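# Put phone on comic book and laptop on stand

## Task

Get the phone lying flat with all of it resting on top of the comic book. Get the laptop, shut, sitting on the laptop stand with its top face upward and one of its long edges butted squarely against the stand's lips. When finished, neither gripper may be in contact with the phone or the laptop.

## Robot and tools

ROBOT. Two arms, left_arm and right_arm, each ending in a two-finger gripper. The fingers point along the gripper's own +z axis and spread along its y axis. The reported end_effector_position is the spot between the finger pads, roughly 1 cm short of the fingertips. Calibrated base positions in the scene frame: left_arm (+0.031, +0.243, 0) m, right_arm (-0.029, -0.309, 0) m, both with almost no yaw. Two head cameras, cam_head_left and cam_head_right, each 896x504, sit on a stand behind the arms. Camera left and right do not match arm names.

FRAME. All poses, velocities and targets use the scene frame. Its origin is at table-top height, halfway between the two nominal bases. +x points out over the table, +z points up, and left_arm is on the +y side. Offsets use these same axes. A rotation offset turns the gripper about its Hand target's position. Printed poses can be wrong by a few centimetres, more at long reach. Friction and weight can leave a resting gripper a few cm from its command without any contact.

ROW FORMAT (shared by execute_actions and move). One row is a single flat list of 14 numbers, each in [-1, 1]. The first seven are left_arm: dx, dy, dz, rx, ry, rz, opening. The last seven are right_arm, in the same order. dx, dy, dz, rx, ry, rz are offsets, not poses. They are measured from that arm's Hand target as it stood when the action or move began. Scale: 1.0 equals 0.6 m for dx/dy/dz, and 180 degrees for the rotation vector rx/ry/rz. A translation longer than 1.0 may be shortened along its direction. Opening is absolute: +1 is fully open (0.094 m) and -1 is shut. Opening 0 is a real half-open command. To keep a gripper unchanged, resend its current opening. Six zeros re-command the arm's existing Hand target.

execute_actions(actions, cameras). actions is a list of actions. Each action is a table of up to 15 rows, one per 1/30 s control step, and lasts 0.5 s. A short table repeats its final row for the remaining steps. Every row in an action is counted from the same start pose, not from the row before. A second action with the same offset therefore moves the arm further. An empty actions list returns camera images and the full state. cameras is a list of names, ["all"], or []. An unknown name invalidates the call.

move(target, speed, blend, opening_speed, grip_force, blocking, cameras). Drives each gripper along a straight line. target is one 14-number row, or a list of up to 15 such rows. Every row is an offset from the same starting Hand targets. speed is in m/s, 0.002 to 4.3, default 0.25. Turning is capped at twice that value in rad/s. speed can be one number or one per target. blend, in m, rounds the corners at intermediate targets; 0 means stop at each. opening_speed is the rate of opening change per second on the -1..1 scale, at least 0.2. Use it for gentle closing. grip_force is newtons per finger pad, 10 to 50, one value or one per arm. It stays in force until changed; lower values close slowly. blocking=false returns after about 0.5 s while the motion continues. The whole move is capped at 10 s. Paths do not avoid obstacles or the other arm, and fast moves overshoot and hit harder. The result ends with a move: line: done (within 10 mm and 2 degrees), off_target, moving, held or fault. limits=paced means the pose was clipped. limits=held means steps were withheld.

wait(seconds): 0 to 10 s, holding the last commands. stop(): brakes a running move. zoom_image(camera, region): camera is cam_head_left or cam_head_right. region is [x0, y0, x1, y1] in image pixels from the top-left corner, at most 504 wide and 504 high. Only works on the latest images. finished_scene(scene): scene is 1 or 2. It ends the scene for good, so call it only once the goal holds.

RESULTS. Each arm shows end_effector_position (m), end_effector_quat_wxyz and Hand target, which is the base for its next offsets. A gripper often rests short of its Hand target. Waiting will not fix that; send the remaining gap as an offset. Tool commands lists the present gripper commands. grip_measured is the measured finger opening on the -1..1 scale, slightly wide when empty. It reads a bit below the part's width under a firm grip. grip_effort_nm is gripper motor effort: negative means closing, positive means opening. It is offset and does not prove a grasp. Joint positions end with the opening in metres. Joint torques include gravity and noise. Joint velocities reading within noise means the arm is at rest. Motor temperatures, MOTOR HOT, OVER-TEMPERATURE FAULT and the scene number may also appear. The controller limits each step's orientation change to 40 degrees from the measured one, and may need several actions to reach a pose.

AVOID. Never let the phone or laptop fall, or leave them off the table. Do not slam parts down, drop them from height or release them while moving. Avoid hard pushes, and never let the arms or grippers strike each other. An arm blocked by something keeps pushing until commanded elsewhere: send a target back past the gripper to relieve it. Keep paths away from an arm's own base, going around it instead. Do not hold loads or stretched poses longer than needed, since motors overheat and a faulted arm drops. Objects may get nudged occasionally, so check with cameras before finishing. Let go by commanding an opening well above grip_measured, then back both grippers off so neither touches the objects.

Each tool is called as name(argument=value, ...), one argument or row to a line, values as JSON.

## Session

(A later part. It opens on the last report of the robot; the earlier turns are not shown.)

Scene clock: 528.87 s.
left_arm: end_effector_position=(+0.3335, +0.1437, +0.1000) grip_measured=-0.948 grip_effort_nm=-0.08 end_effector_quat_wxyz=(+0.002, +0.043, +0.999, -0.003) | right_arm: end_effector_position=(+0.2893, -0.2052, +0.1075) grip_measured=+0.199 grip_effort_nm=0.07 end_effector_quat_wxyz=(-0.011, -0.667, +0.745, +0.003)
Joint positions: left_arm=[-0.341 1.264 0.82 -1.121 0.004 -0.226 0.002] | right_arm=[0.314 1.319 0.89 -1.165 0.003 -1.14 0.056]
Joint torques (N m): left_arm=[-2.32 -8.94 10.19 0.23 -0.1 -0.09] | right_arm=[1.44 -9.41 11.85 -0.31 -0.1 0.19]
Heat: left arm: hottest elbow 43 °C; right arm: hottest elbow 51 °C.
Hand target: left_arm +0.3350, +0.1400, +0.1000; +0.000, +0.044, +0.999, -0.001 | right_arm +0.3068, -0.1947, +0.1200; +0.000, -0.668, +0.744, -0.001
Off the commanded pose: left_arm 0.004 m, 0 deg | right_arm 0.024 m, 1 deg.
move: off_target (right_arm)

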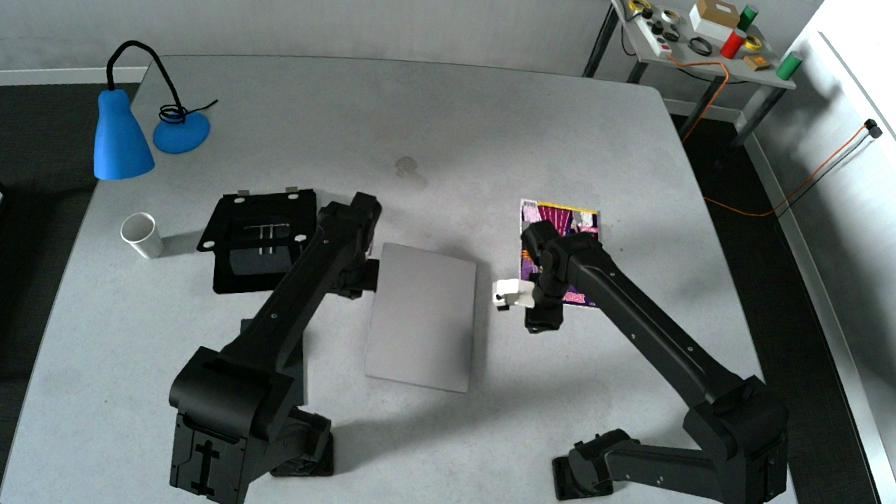

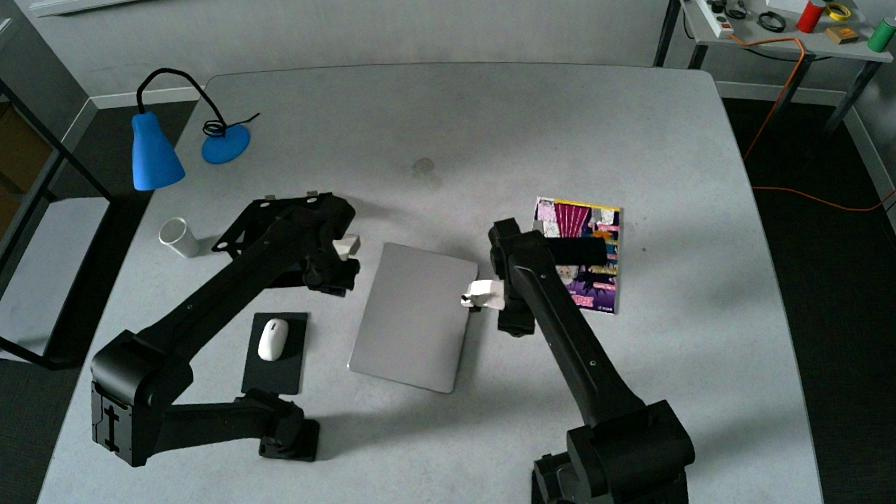

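move(
  target=[0,0,0,0,0,0,-0.95,0,0,0,0,0,0,0.2],
  speed=0.2,
  cameras=[],
)

move(
  target=[0,0,-0.1467,0,0,0,-0.95,0,0.025,-0.1583,0,0,0,0.2],
  speed=0.15,
  cameras=["cam_head_left","cam_head_right"],
)

zoom_image(
  camera="cam_head_left",
  region=[330, 220, 570, 400],
)

zoom_image(
  camera="cam_head_right",
  region=[310, 220, 550, 400],
)

Scene clock: 551.83 s.
left_arm: end_effector_position=(+0.3335, +0.1437, +0.1000) grip_measured=-0.948 grip_effort_nm=-0.08 end_effector_quat_wxyz=(+0.002, +0.043, +0.999, -0.003) | right_arm: end_effector_position=(+0.2893, -0.2052, +0.1075) grip_measured=+0.199 grip_effort_nm=0.07 end_effector_quat_wxyz=(-0.011, -0.667, +0.745, +0.003)
Joint positions: left_arm=[-0.341 1.264 0.82 -1.121 0.004 -0.227 0.002] | right_arm=[0.314 1.319 0.89 -1.165 0.003 -1.14 0.056]
Joint torques (N m): left_arm=[-1.9 -8.7 9.98 0.25 -0.09 -0.1] | right_arm=[1.44 -9.41 11.86 -0.29 -0.1 0.22]
Motor temperatures (°C): left_arm=[22 27 44 24 27 23 26] | right_arm=[26 41 56 25 24 23 26]
Heat: left arm: hottest elbow 44 °C; right arm: hottest elbow 56 °C.
Hand target: left_arm +0.3350, +0.1400, +0.1000; +0.000, +0.043, +0.999, -0.001 | right_arm +0.3068, -0.1947, +0.1200; +0.000, -0.668, +0.744, -0.001
Off the commanded pose: left_arm 0.004 m, 0 deg | right_arm 0.024 m, 1 deg.
move: off_target (right_arm)
No camera images: "cameras" was empty.

Scene clock: 553.17 s.
left_arm: end_effector_position=(+0.3372, +0.1426, +0.0164) grip_measured=-0.948 grip_effort_nm=-0.08 end_effector_quat_wxyz=(+0.001, +0.043, +0.999, -0.002) | right_arm: end_effector_position=(+0.3117, -0.1831, +0.0351) grip_measured=+0.199 grip_effort_nm=0.07 end_effector_quat_wxyz=(+0.008, -0.666, +0.746, -0.005)
Joint positions: left_arm=[-0.341 1.424 0.708 -0.851 0.004 -0.227 0.002] | right_arm=[0.352 1.478 0.829 -0.903 0.002 -1.101 0.056]
Joint torques (N m): left_arm=[-2.14 -9.82 7.32 0.84 -0.09 -0.03] | right_arm=[1.44 -11.11 6.16 0.54 -0.07 0.26]
Motor temperatures (°C): left_arm=[22 27 44 24 27 23 26] | right_arm=[26 41 56 25 24 23 26]
Heat: left arm: hottest elbow 44 °C; right arm: hottest elbow 56 °C.
Hand target: left_arm +0.3352, +0.1400, +0.0121; +0.000, +0.043, +0.999, -0.001 | right_arm +0.3069, -0.1797, +0.0250; +0.000, -0.668, +0.744, -0.001
Off the commanded pose: left_arm 0.005 m, 0 deg | right_arm 0.012 m, 1 deg.
move: off_target (right_arm)

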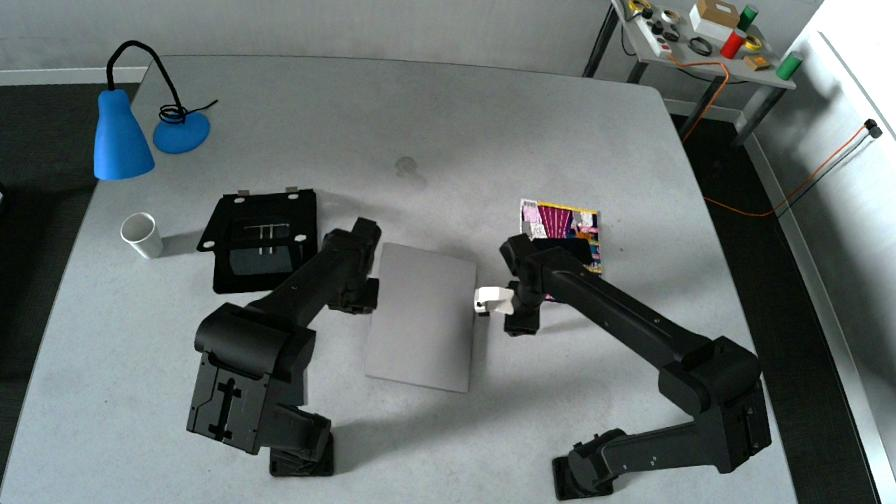

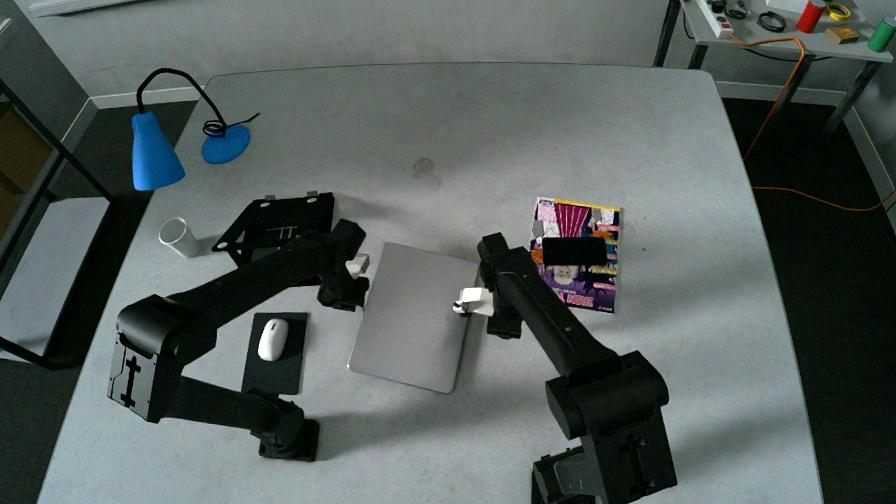

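Scaled by 2.100.

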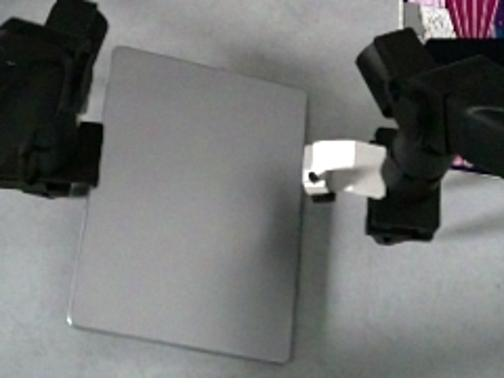

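Scaled by 2.100.

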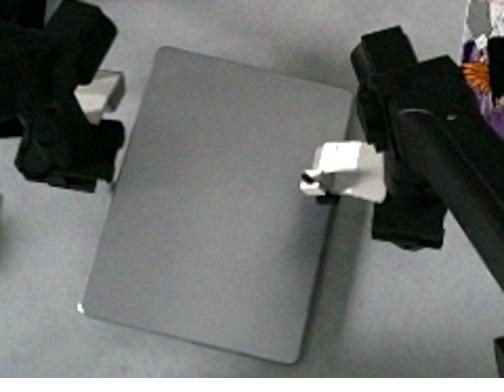

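move(
  target=[-0.0426,-0.2547,0,0,0,0,-0.95,0,0,0,0,0,0,0.2],
  speed=0.09,
  cameras=["cam_head_left","cam_head_right"],
)

zoom_image(
  camera="cam_head_left",
  region=[330, 220, 570, 400],
)

zoom_image(
  camera="cam_head_right",
  region=[310, 220, 550, 400],
)

Scene clock: 564.17 s.
left_arm: end_effector_position=(+0.3000, +0.0167, +0.0102) grip_measured=-0.949 grip_effort_nm=-0.01 end_effector_quat_wxyz=(-0.006, +0.032, +0.999, +0.014) | right_arm: end_effector_position=(+0.3117, -0.1831, +0.0351) grip_measured=+0.199 grip_effort_nm=0.07 end_effector_quat_wxyz=(+0.008, -0.666, +0.746, -0.005)
Joint positions: left_arm=[-0.733 1.527 0.8 -0.872 -0.015 -0.639 0.002] | right_arm=[0.352 1.478 0.829 -0.903 0.002 -1.101 0.056]
Joint torques (N m): left_arm=[-3.55 -9.29 12.56 0.8 0.57 -0.12] | right_arm=[1.38 -11.05 6.31 0.53 -0.07 0.22]
Heat: left arm: hottest elbow 44 °C; right arm: hottest elbow 54 °C.
Hand target: left_arm +0.3096, -0.0129, +0.0120; +0.000, +0.044, +0.999, -0.001 | right_arm +0.3069, -0.1797, +0.0250; +0.000, -0.668, +0.744, -0.001
Off the commanded pose: left_arm 0.031 m, 2 deg | right_arm 0.012 m, 1 deg.
move: off_target (left_arm, right_arm)

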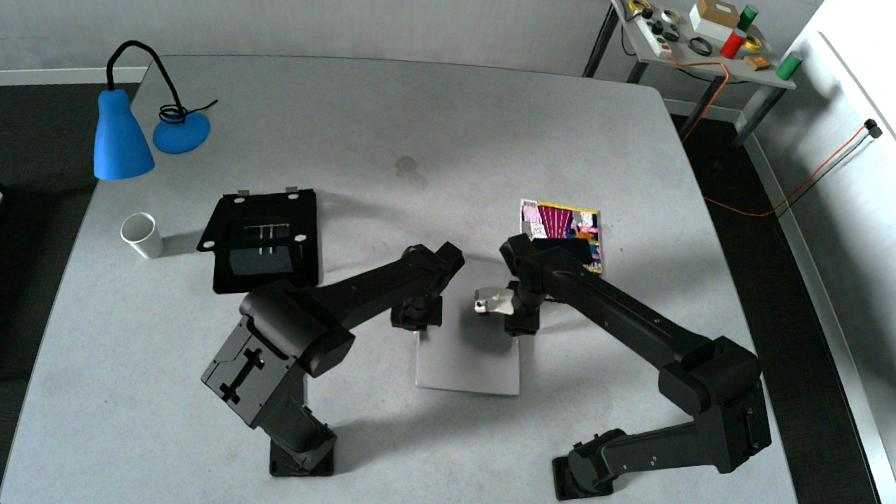

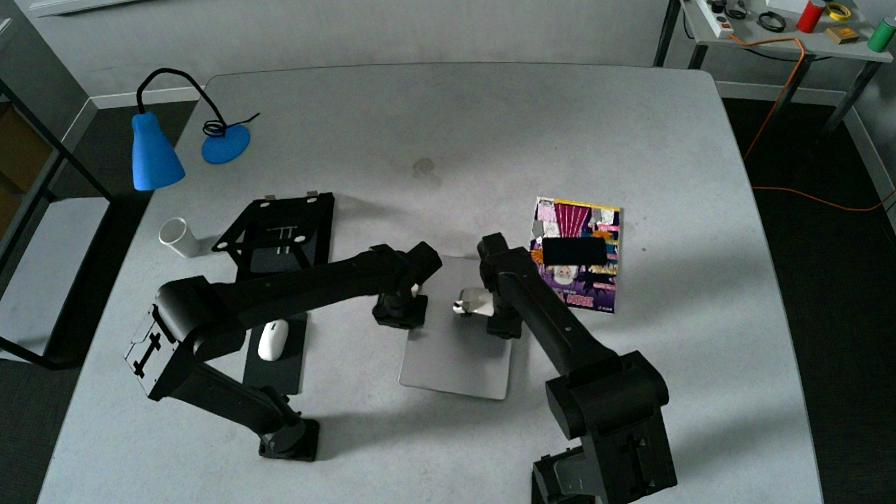

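Scaled by 2.100.

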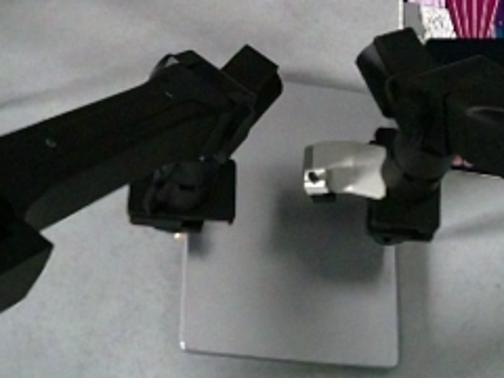

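Scaled by 2.100.

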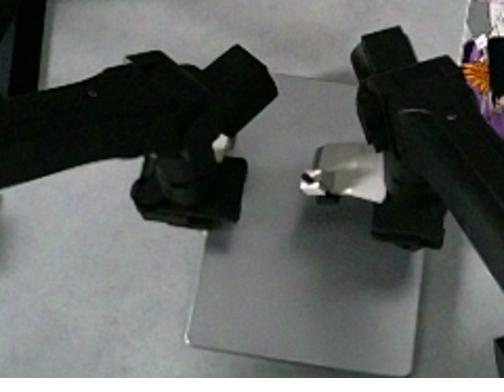

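move(
  target=[
    [0.0123,0.1465,0.0333,0,0,0,-0.95,0,-0.05,0,0,0,0,0.2],
    [0.0373,0.1548,0.1467,-0.3597,0.0315,0,-0.95,0,-0.05,-0.0317,0,0,0,0.2],
  ],
  speed=[0.2,0.35],
  blend=[0.02,0],
  cameras=["cam_head_left","cam_head_right"],
)

zoom_image(
  camera="cam_head_left",
  region=[330, 220, 570, 400],
)

zoom_image(
  camera="cam_head_right",
  region=[310, 220, 550, 400],
)

Scene clock: 587.43 s.
left_arm: end_effector_position=(+0.3305, +0.0752, +0.1054) grip_measured=-0.949 grip_effort_nm=-0.01 end_effector_quat_wxyz=(-0.009, +0.052, +0.843, -0.535) | right_arm: end_effector_position=(+0.3121, -0.2056, +0.0192) grip_measured=+0.199 grip_effort_nm=0.06 end_effector_quat_wxyz=(+0.011, -0.670, +0.743, -0.008)
Joint positions: left_arm=[-0.061 1.443 0.69 -0.914 1.127 0.151 0.002] | right_arm=[0.293 1.487 0.786 -0.843 0.004 -1.169 0.056]
Joint torques (N m): left_arm=[0.09 -7.59 8.18 -1.01 0.73 0.19] | right_arm=[0.03 -10.52 5.67 0.61 -0.15 0.12]
Motor temperatures (°C): left_arm=[22 27 44 24 27 23 26] | right_arm=[26 41 51 25 24 23 25]
Heat: left arm: hottest elbow 44 °C; right arm: hottest elbow 51 °C.
Hand target: left_arm +0.3319, +0.0801, +0.1001; -0.023, +0.037, +0.842, -0.537 | right_arm +0.3069, -0.2096, +0.0059; +0.000, -0.668, +0.744, -0.001
Off the commanded pose: left_arm 0.007 m, 2 deg | right_arm 0.015 m, 2 deg.
move: off_target (right_arm)

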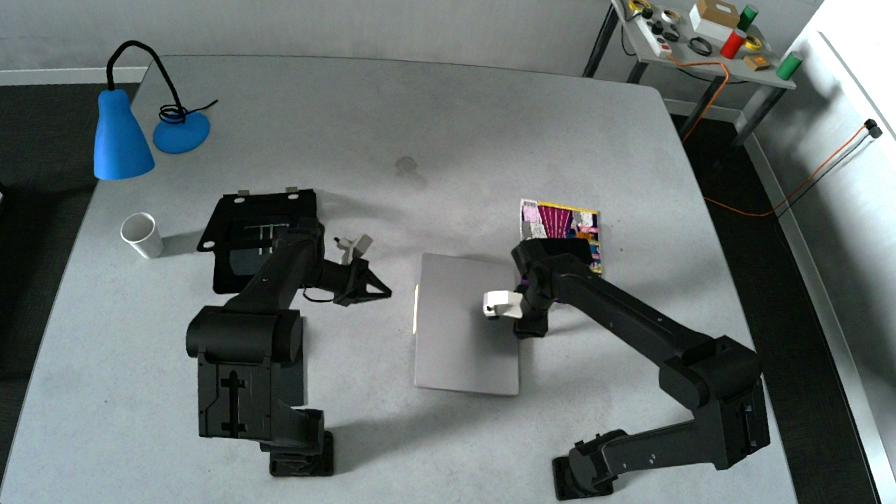

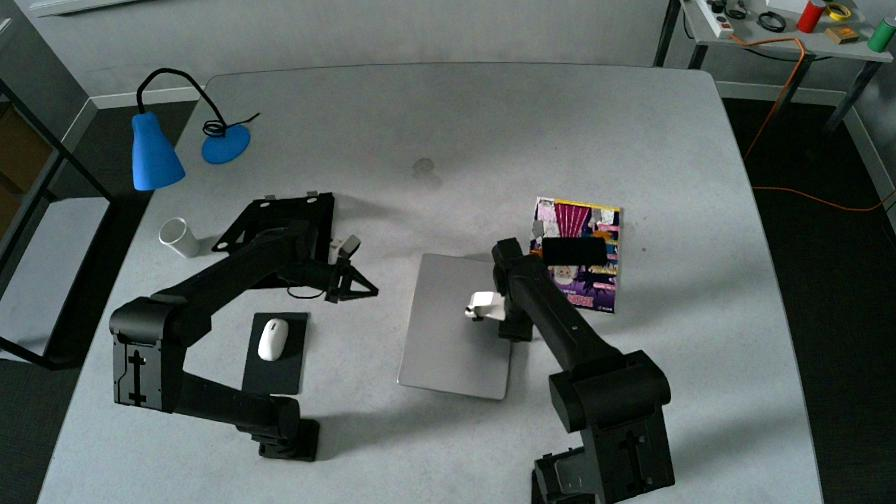

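Scaled by 2.100.

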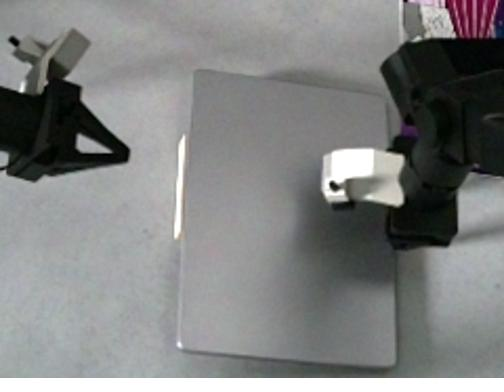

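Scaled by 2.100.

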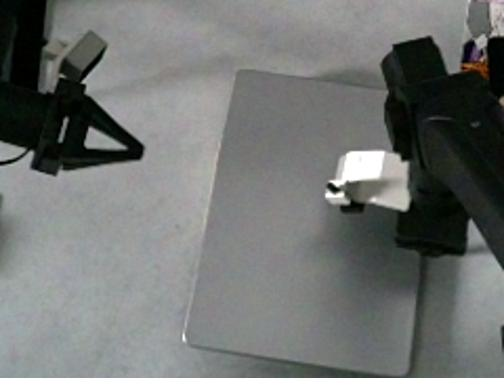

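move(
  target=[0.003,0.0,-0.11,0,0,0,0.17,0,0.04,0,0,0,0,0.2],
  speed=0.12,
  cameras=["cam_head_left","cam_head_right"],
)

zoom_image(
  camera="cam_head_left",
  region=[340, 230, 550, 400],
)

zoom_image(
  camera="cam_head_right",
  region=[320, 230, 530, 400],
)

Scene clock: 609.80 s.
left_arm: end_effector_position=(+0.3555, +0.0740, +0.0906) grip_measured=+0.168 grip_effort_nm=0.13 end_effector_quat_wxyz=(+0.049, +0.092, +0.840, -0.532) | right_arm: end_effector_position=(+0.3102, -0.2013, +0.0176) grip_measured=+0.199 grip_effort_nm=0.06 end_effector_quat_wxyz=(+0.006, -0.664, +0.747, -0.015)
Joint positions: left_arm=[-0.063 1.491 0.69 -0.734 1.127 0.161 0.055] | right_arm=[0.316 1.492 0.786 -0.843 0.022 -1.133 0.056]
Joint torques (N m): left_arm=[-0.67 -0.15 2.78 -0.03 0.63 0.11] | right_arm=[2.84 -9.64 7.06 0.5 -0.73 0.38]
Heat: left arm: hottest elbow 44 °C; right arm: hottest elbow 48 °C.
Hand target: left_arm +0.3337, +0.0800, +0.0341; -0.023, +0.037, +0.842, -0.537 | right_arm +0.3068, -0.1856, +0.0059; +0.000, -0.668, +0.744, -0.001
Off the commanded pose: left_arm 0.061 m, 10 deg | right_arm 0.020 m, 2 deg.
move: off_target (left_arm, right_arm)

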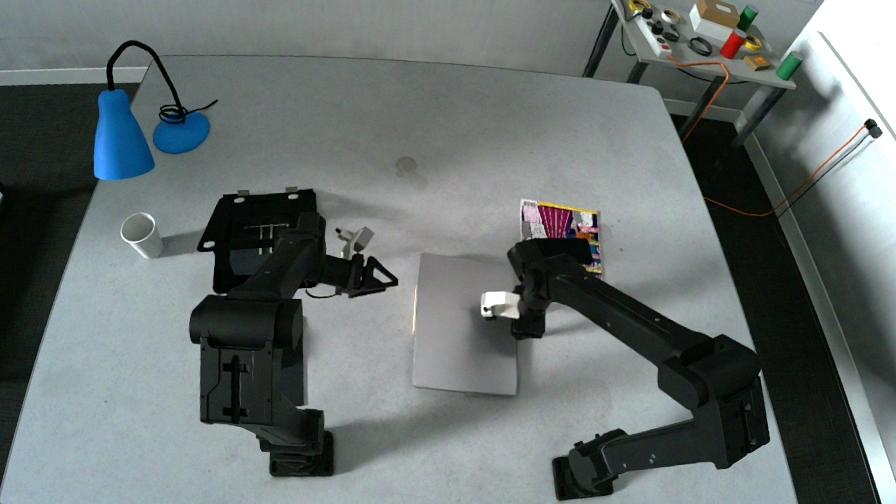

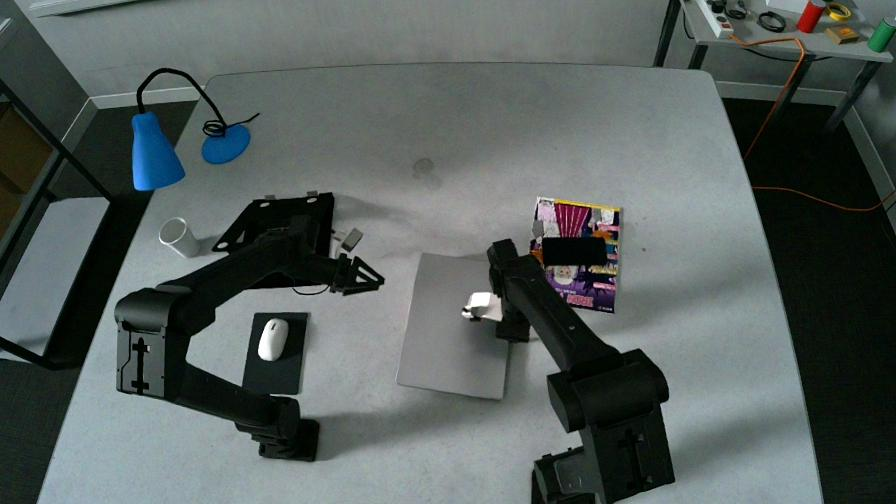

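Scaled by 2.400.

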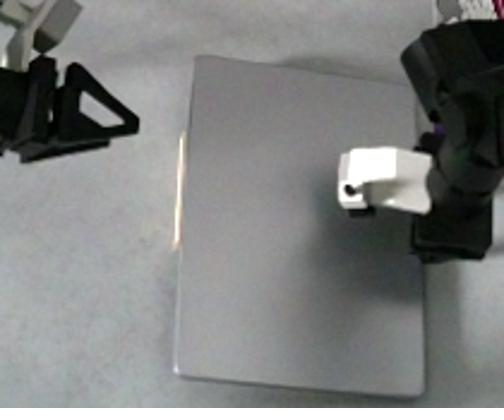

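Scaled by 2.400.

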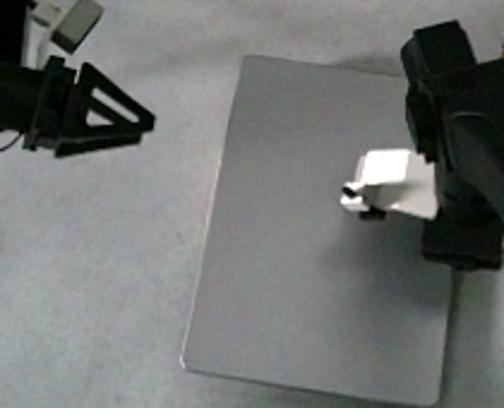

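move(
  target=[
    [0,0,0.2,0,0,0,0.17,0,-0.025,0.1735,0,0,0,0.2],
    [-0.1395,0.0083,0.2098,0,0,0,0.17,0.3603,0.182,0.1735,0,0,0,0.2],
  ],
  speed=[0.15,0.35],
  blend=[0.03,0],
  cameras=["cam_head_left","cam_head_right"],
)

Scene clock: 635.17 s.
left_arm: end_effector_position=(+0.2523, +0.0814, +0.1597) grip_measured=+0.168 grip_effort_nm=0.13 end_effector_quat_wxyz=(-0.028, +0.040, +0.842, -0.537) | right_arm: end_effector_position=(+0.5094, -0.0888, +0.1109) grip_measured=+0.199 grip_effort_nm=0.06 end_effector_quat_wxyz=(-0.003, -0.667, +0.745, +0.000)
Joint positions: left_arm=[-0.045 1.133 0.592 -1.207 1.129 0.19 0.055] | right_arm=[0.385 1.921 1.646 -1.301 0.002 -1.071 0.056]
Joint torques (N m): left_arm=[-0.26 -7.88 7.39 -0.21 0.51 0.18] | right_arm=[1.32 -19.72 12.51 -0.23 -0.06 0.21]
Heat: left arm: hottest elbow 43 °C; right arm: hottest elbow 47 °C.
Hand target: left_arm +0.2500, +0.0850, +0.1599; -0.023, +0.037, +0.842, -0.537 | right_arm +0.5231, -0.0765, +0.1101; +0.000, -0.668, +0.744, -0.001
Off the commanded pose: left_arm 0.004 m, 1 deg | right_arm 0.018 m, 0 deg.
move: off_target (right_arm)

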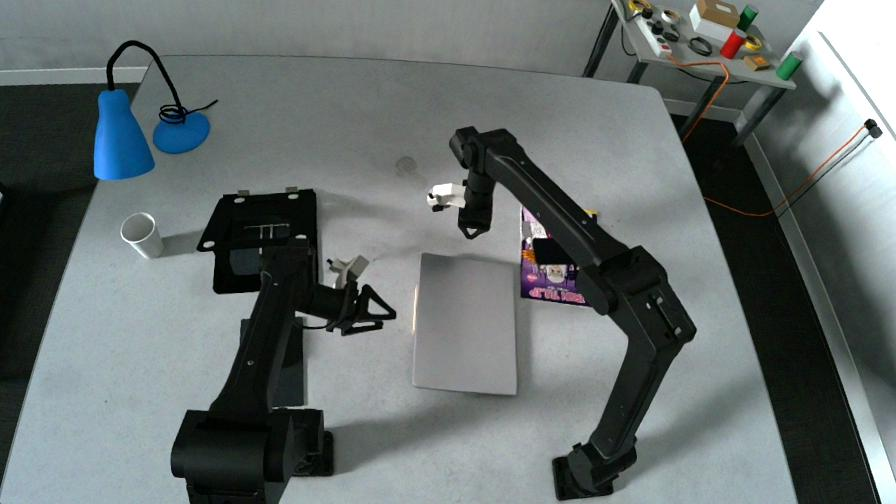

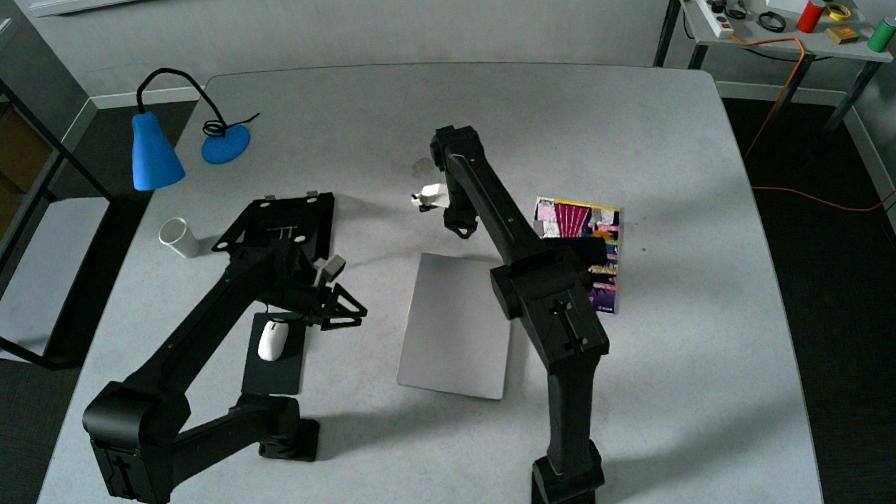

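move(
  target=[
    [0,0,0,0,0,0,0.17,0.0333,-0.005,0,0,0,0,-0.95],
    [0,0,0,0,0,0,0.17,0.0333,-0.005,-0.17,0,0,0,-0.95],
  ],
  speed=0.2,
  blend=[0.01,0],
  cameras=["cam_head_left","cam_head_right"],
)

zoom_image(
  camera="cam_head_left",
  region=[400, 120, 560, 300],
)

zoom_image(
  camera="cam_head_right",
  region=[390, 120, 550, 300],
)

Scene clock: 646.83 s.
left_arm: end_effector_position=(+0.2522, +0.0814, +0.1597) grip_measured=+0.168 grip_effort_nm=0.13 end_effector_quat_wxyz=(-0.028, +0.040, +0.842, -0.537) | right_arm: end_effector_position=(+0.5436, -0.0747, +0.0282) grip_measured=-0.949 grip_effort_nm=-0.08 end_effector_quat_wxyz=(+0.011, -0.668, +0.744, -0.005)
Joint positions: left_arm=[-0.045 1.133 0.592 -1.207 1.129 0.191 0.055] | right_arm=[0.385 2.071 1.656 -1.131 0.002 -1.072 0.002]
Joint torques (N m): left_arm=[-0.5 -6.65 7.91 -0.18 0.47 0.16] | right_arm=[-0.03 -22.59 7.71 0.51 -0.07 0.08]
Heat: left arm: hottest elbow 42 °C; right arm: hottest elbow 49 °C.
Hand target: left_arm +0.2500, +0.0850, +0.1599; -0.024, +0.037, +0.842, -0.537 | right_arm +0.5430, -0.0795, +0.0080; +0.000, -0.668, +0.744, -0.001
Off the commanded pose: left_arm 0.004 m, 1 deg | right_arm 0.021 m, 1 deg.
move: off_target (right_arm)

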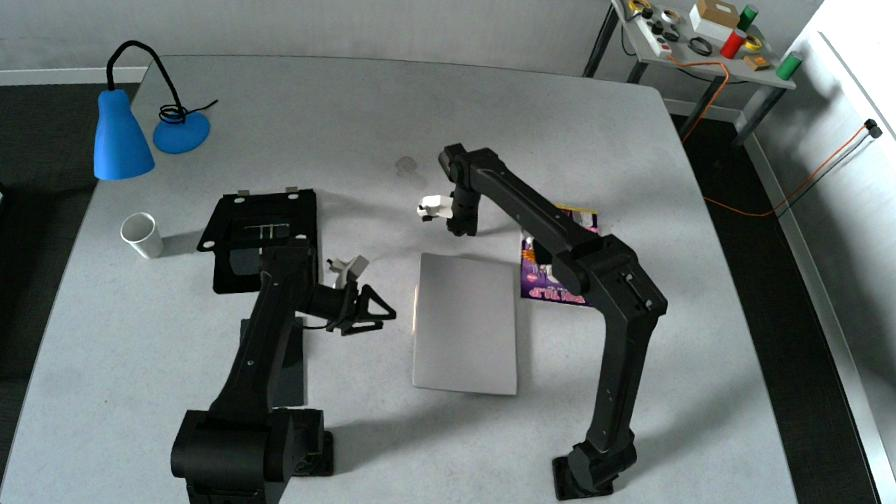

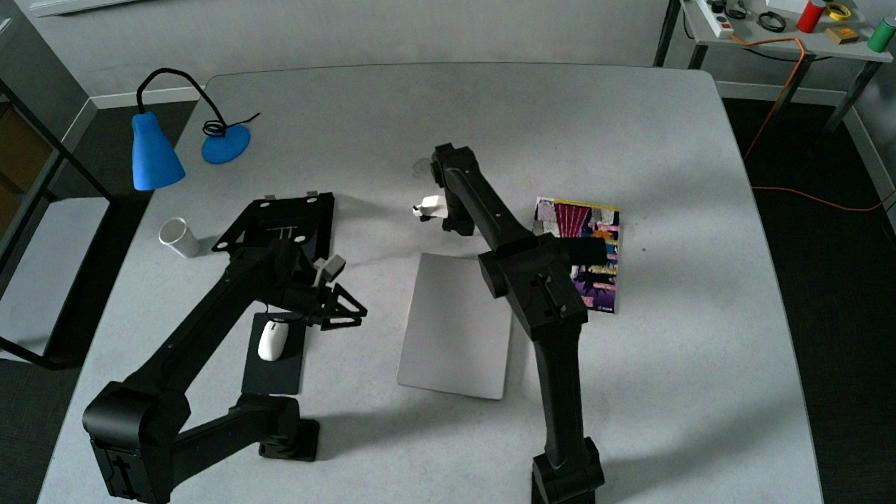

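Scaled by 2.800.

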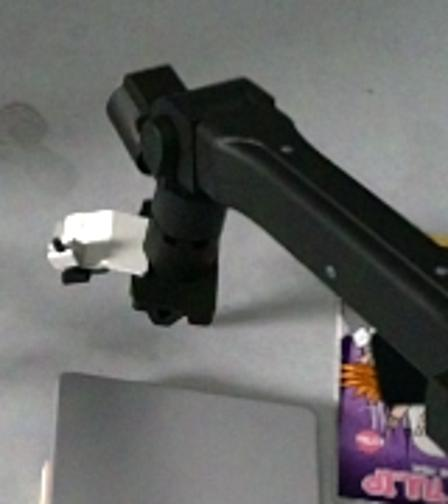

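Scaled by 2.800.

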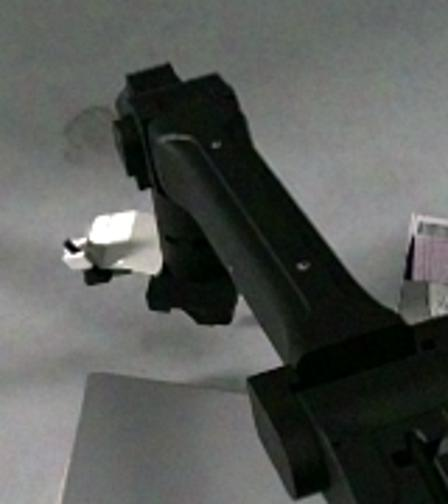

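move(
  target=[
    [0,0,0,0,0,0,0.17,0,-0.0417,-0.0267,0,0,0,-0.95],
    [0,0,0,0,0,0,0.17,-0.2633,-0.0287,-0.0267,0,0,0,-0.95],
  ],
  speed=[0.12,0.1],
  blend=[0.005,0],
  cameras=["cam_head_left","cam_head_right"],
)

zoom_image(
  camera="cam_head_left",
  region=[300, 230, 560, 430],
)

Scene clock: 657.43 s.
left_arm: end_effector_position=(+0.2522, +0.0814, +0.1597) grip_measured=+0.168 grip_effort_nm=0.13 end_effector_quat_wxyz=(-0.028, +0.040, +0.842, -0.537) | right_arm: end_effector_position=(+0.4161, -0.1018, +0.0117) grip_measured=-0.950 grip_effort_nm=-0.02 end_effector_quat_wxyz=(+0.031, -0.656, +0.754, -0.016)
Joint positions: left_arm=[-0.045 1.133 0.592 -1.207 1.129 0.191 0.055] | right_arm=[0.437 1.781 1.143 -0.865 0.014 -0.991 0.002]
Joint torques (N m): left_arm=[-0.09 -7.06 7.8 -0.31 0.51 0.17] | right_arm=[2.67 -17.79 4 -0.18 -0.43 0.18]
Heat: left arm: hottest elbow 42 °C; right arm: hottest elbow 49 °C.
Hand target: left_arm +0.2500, +0.0850, +0.1599; -0.024, +0.037, +0.842, -0.537 | right_arm +0.3852, -0.0967, -0.0079; +0.000, -0.668, +0.744, -0.001
Off the commanded pose: left_arm 0.004 m, 1 deg | right_arm 0.037 m, 4 deg.
move: off_target (right_arm)

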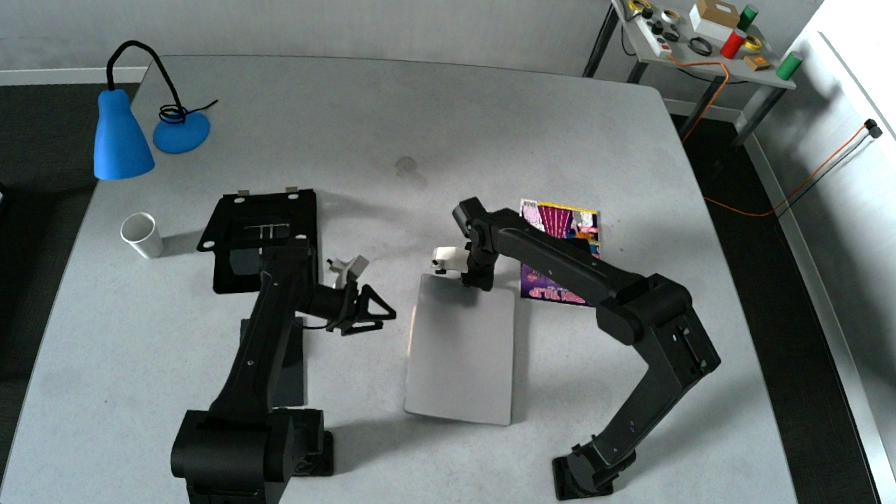

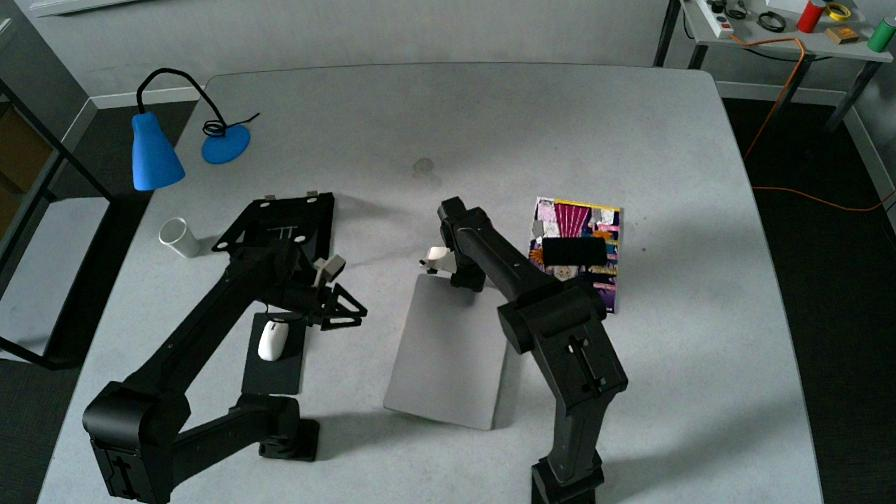

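Scaled by 1.938.

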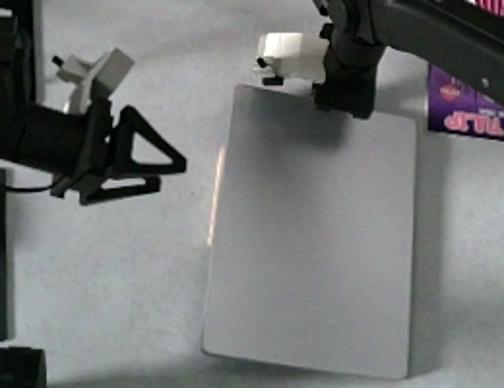

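move(
  target=[
    [0,0,0,0,0,0,0.17,0.1247,-0.0055,0.0465,0,0,0,-0.95],
    [0,0,0,0,0,0,0.17,0.1247,-0.0055,0.2132,0,0,0,-0.95],
    [0.0625,0.01,-0.0998,0,0,-0.0167,0.17,-0.242,-0.2043,0.2298,0,0,0,0.2],
    [0.0625,0.01,-0.1832,0,0,-0.0167,0.17,-0.242,-0.2043,0.0298,0,0,0,0.2],
  ],
  speed=[0.15,0.25,0.35,0.15],
  blend=[0.02,0.03,0,0],
  cameras=["cam_head_left","cam_head_right"],
)

zoom_image(
  camera="cam_head_left",
  region=[300, 230, 560, 430],
)

zoom_image(
  camera="cam_head_right",
  region=[290, 230, 550, 430],
)

Scene clock: 692.83 s.
left_arm: end_effector_position=(+0.2856, +0.0880, +0.0529) grip_measured=+0.168 grip_effort_nm=0.13 end_effector_quat_wxyz=(-0.042, +0.061, +0.841, -0.536) | right_arm: end_effector_position=(+0.2429, -0.2145, +0.0187) grip_measured=+0.199 grip_effort_nm=0.07 end_effector_quat_wxyz=(+0.009, -0.670, +0.742, -0.005)
Joint positions: left_arm=[-0.023 1.557 0.592 -0.93 1.11 0.354 0.055] | right_arm=[0.334 1.316 0.611 -0.846 0.003 -1.129 0.056]
Joint torques (N m): left_arm=[-0.73 -9.11 5.26 -0.01 0.53 0.14] | right_arm=[-0.38 -7.65 5.93 0.59 -0.1 0.08]
Heat: left arm: hottest elbow 42 °C; right arm: hottest elbow 47 °C.
Hand target: left_arm +0.2875, +0.0910, +0.0500; -0.038, +0.059, +0.841, -0.537 | right_arm +0.2399, -0.2192, +0.0100; +0.000, -0.668, +0.744, -0.001
Off the commanded pose: left_arm 0.005 m, 1 deg | right_arm 0.010 m, 1 deg.
move: done; target 3's new opening was sent with right_arm's hand 0.011 m and 1 deg from that target

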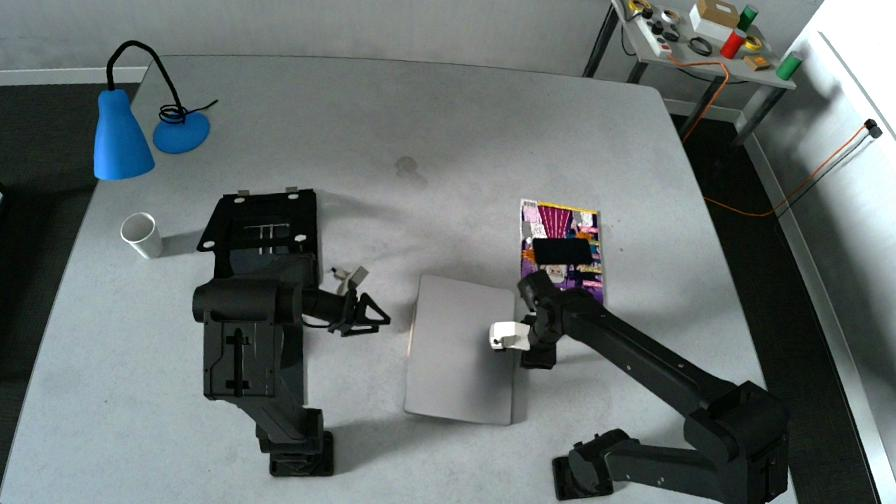

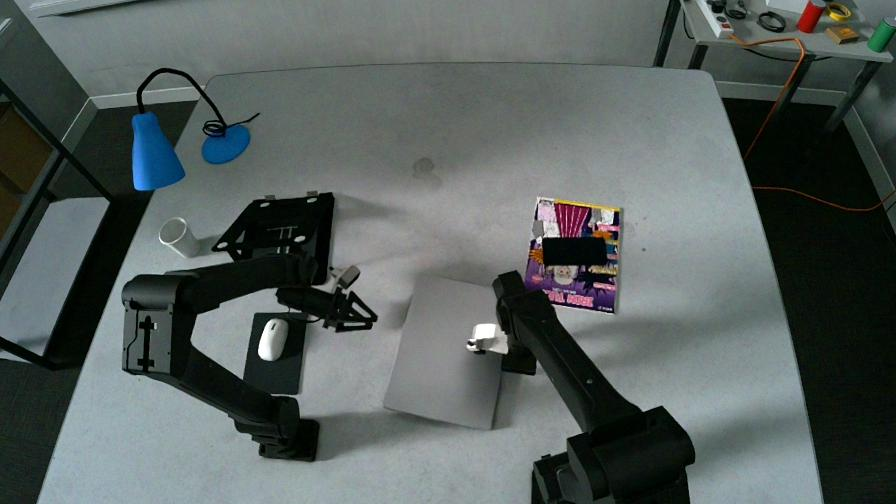

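Scaled by 1.938.

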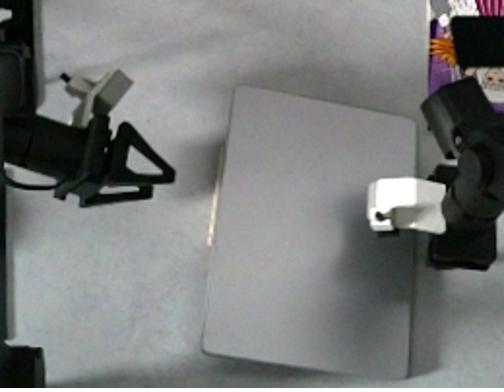

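Scaled by 1.938.

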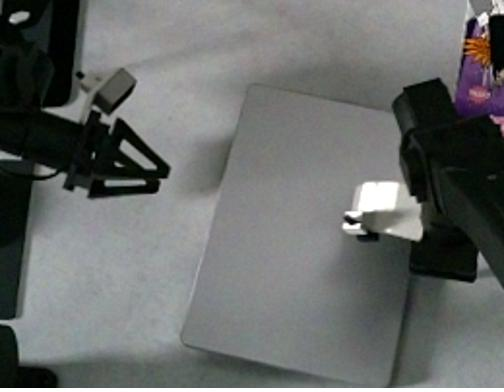

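move(
  target=[
    [0,0,-0.0333,0,0,0,0.17,0.0088,0.0828,0,0,0,0,0.2],
    [-0.0313,-0.2228,-0.0333,0,0,0,0.17,0.0088,0.0828,0,0,0,0,0.2],
  ],
  speed=[0.1,0.09],
  blend=[0.005,0],
  cameras=["cam_head_left","cam_head_right"],
)

zoom_image(
  camera="cam_head_left",
  region=[340, 240, 560, 430],
)

zoom_image(
  camera="cam_head_right",
  region=[320, 240, 540, 430],
)

Scene clock: 706.13 s.
left_arm: end_effector_position=(+0.2814, -0.0282, +0.0321) grip_measured=+0.168 grip_effort_nm=0.13 end_effector_quat_wxyz=(-0.026, +0.039, +0.843, -0.536) | right_arm: end_effector_position=(+0.2319, -0.1896, +0.0102) grip_measured=+0.199 grip_effort_nm=0.06 end_effector_quat_wxyz=(-0.008, -0.660, +0.751, -0.009)
Joint positions: left_arm=[-0.433 1.545 0.432 0.119 1.04 -0.648 0.055] | right_arm=[0.44 1.354 0.617 -0.844 0.021 -0.997 0.056]
Joint torques (N m): left_arm=[-4.84 -8.76 5.34 1.94 0.35 -0.01] | right_arm=[2.61 -6.12 9.61 0.47 -0.7 0.23]
Heat: left arm: hottest elbow 42 °C; right arm: hottest elbow 47 °C.
Hand target: left_arm +0.2687, -0.0427, +0.0300; -0.038, +0.059, +0.841, -0.536 | right_arm +0.2452, -0.1696, +0.0099; +0.000, -0.668, +0.744, -0.001
Off the commanded pose: left_arm 0.019 m, 3 deg | right_arm 0.024 m, 2 deg.
move: off_target (left_arm, right_arm)

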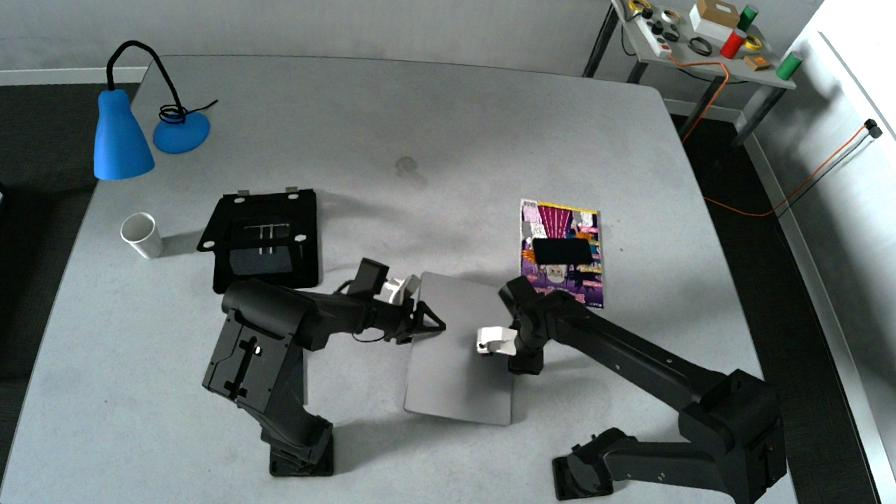

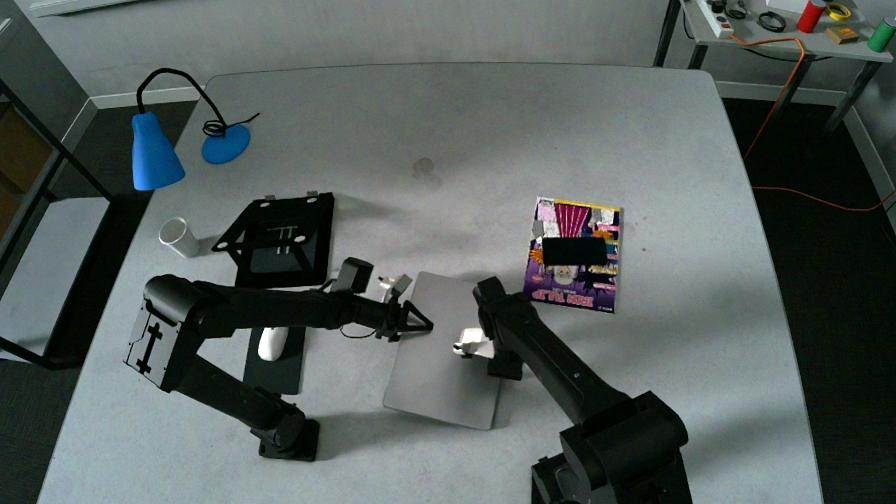

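Scaled by 2.291.

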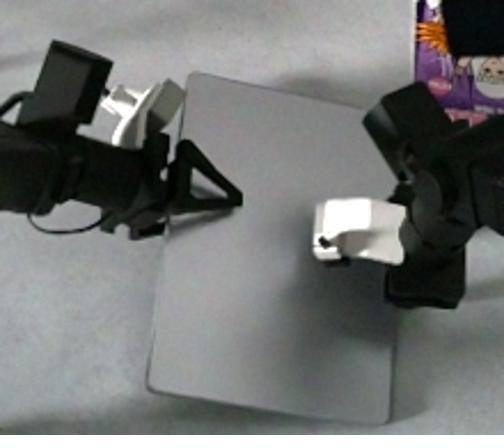

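Scaled by 2.291.

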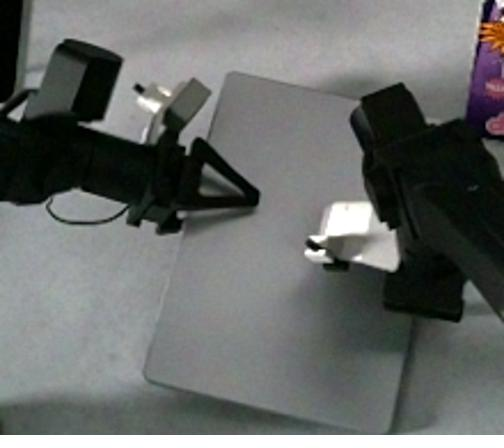

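move(
  target=[0,0,0.0667,0,0,0,-0.95,0,0,0,0,0,0,0.2],
  speed=0.025,
  opening_speed=0.7,
  cameras=["cam_head_left","cam_head_right"],
)

zoom_image(
  camera="cam_head_left",
  region=[340, 240, 560, 430],
)

Scene clock: 727.63 s.
left_arm: end_effector_position=(+0.2731, -0.0317, +0.0643) grip_measured=-0.595 grip_effort_nm=-0.97 end_effector_quat_wxyz=(-0.026, +0.050, +0.840, -0.540) | right_arm: end_effector_position=(+0.2319, -0.1904, +0.0102) grip_measured=+0.199 grip_effort_nm=0.05 end_effector_quat_wxyz=(-0.009, -0.660, +0.751, -0.011)
Joint positions: left_arm=[-0.451 1.415 0.435 0.005 1.044 -0.653 0.019] | right_arm=[0.44 1.354 0.617 -0.845 0.026 -0.997 0.056]
Joint torques (N m): left_arm=[-5.19 -9.88 8.32 -0.01 0.13 -0.09] | right_arm=[2.55 -6.36 9.63 0.51 -0.87 0.22]
Heat: left arm: hottest elbow 42 °C; right arm: hottest elbow 48 °C.
Hand target: left_arm +0.2687, -0.0427, +0.0700; -0.038, +0.059, +0.841, -0.536 | right_arm +0.2452, -0.1695, +0.0100; +0.000, -0.668, +0.744, -0.001
Off the commanded pose: left_arm 0.013 m, 2 deg | right_arm 0.025 m, 2 deg.
move: off_target (left_arm, right_arm)

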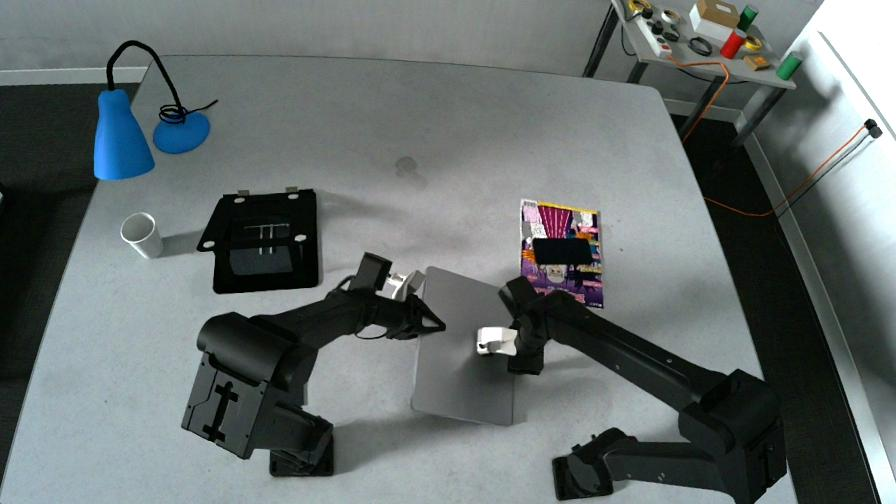

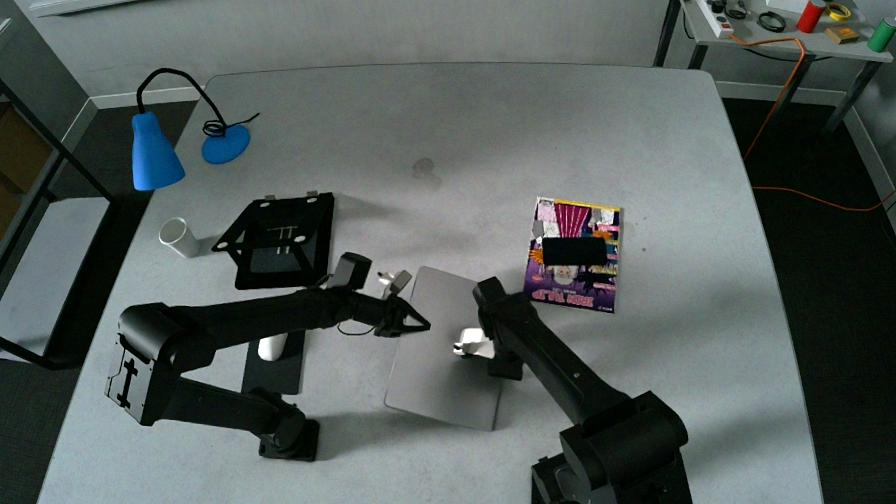

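Scaled by 2.291.

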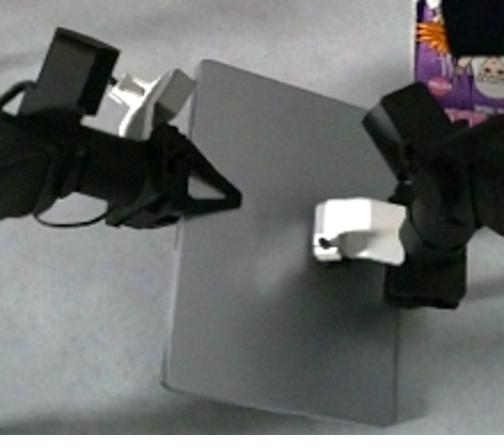

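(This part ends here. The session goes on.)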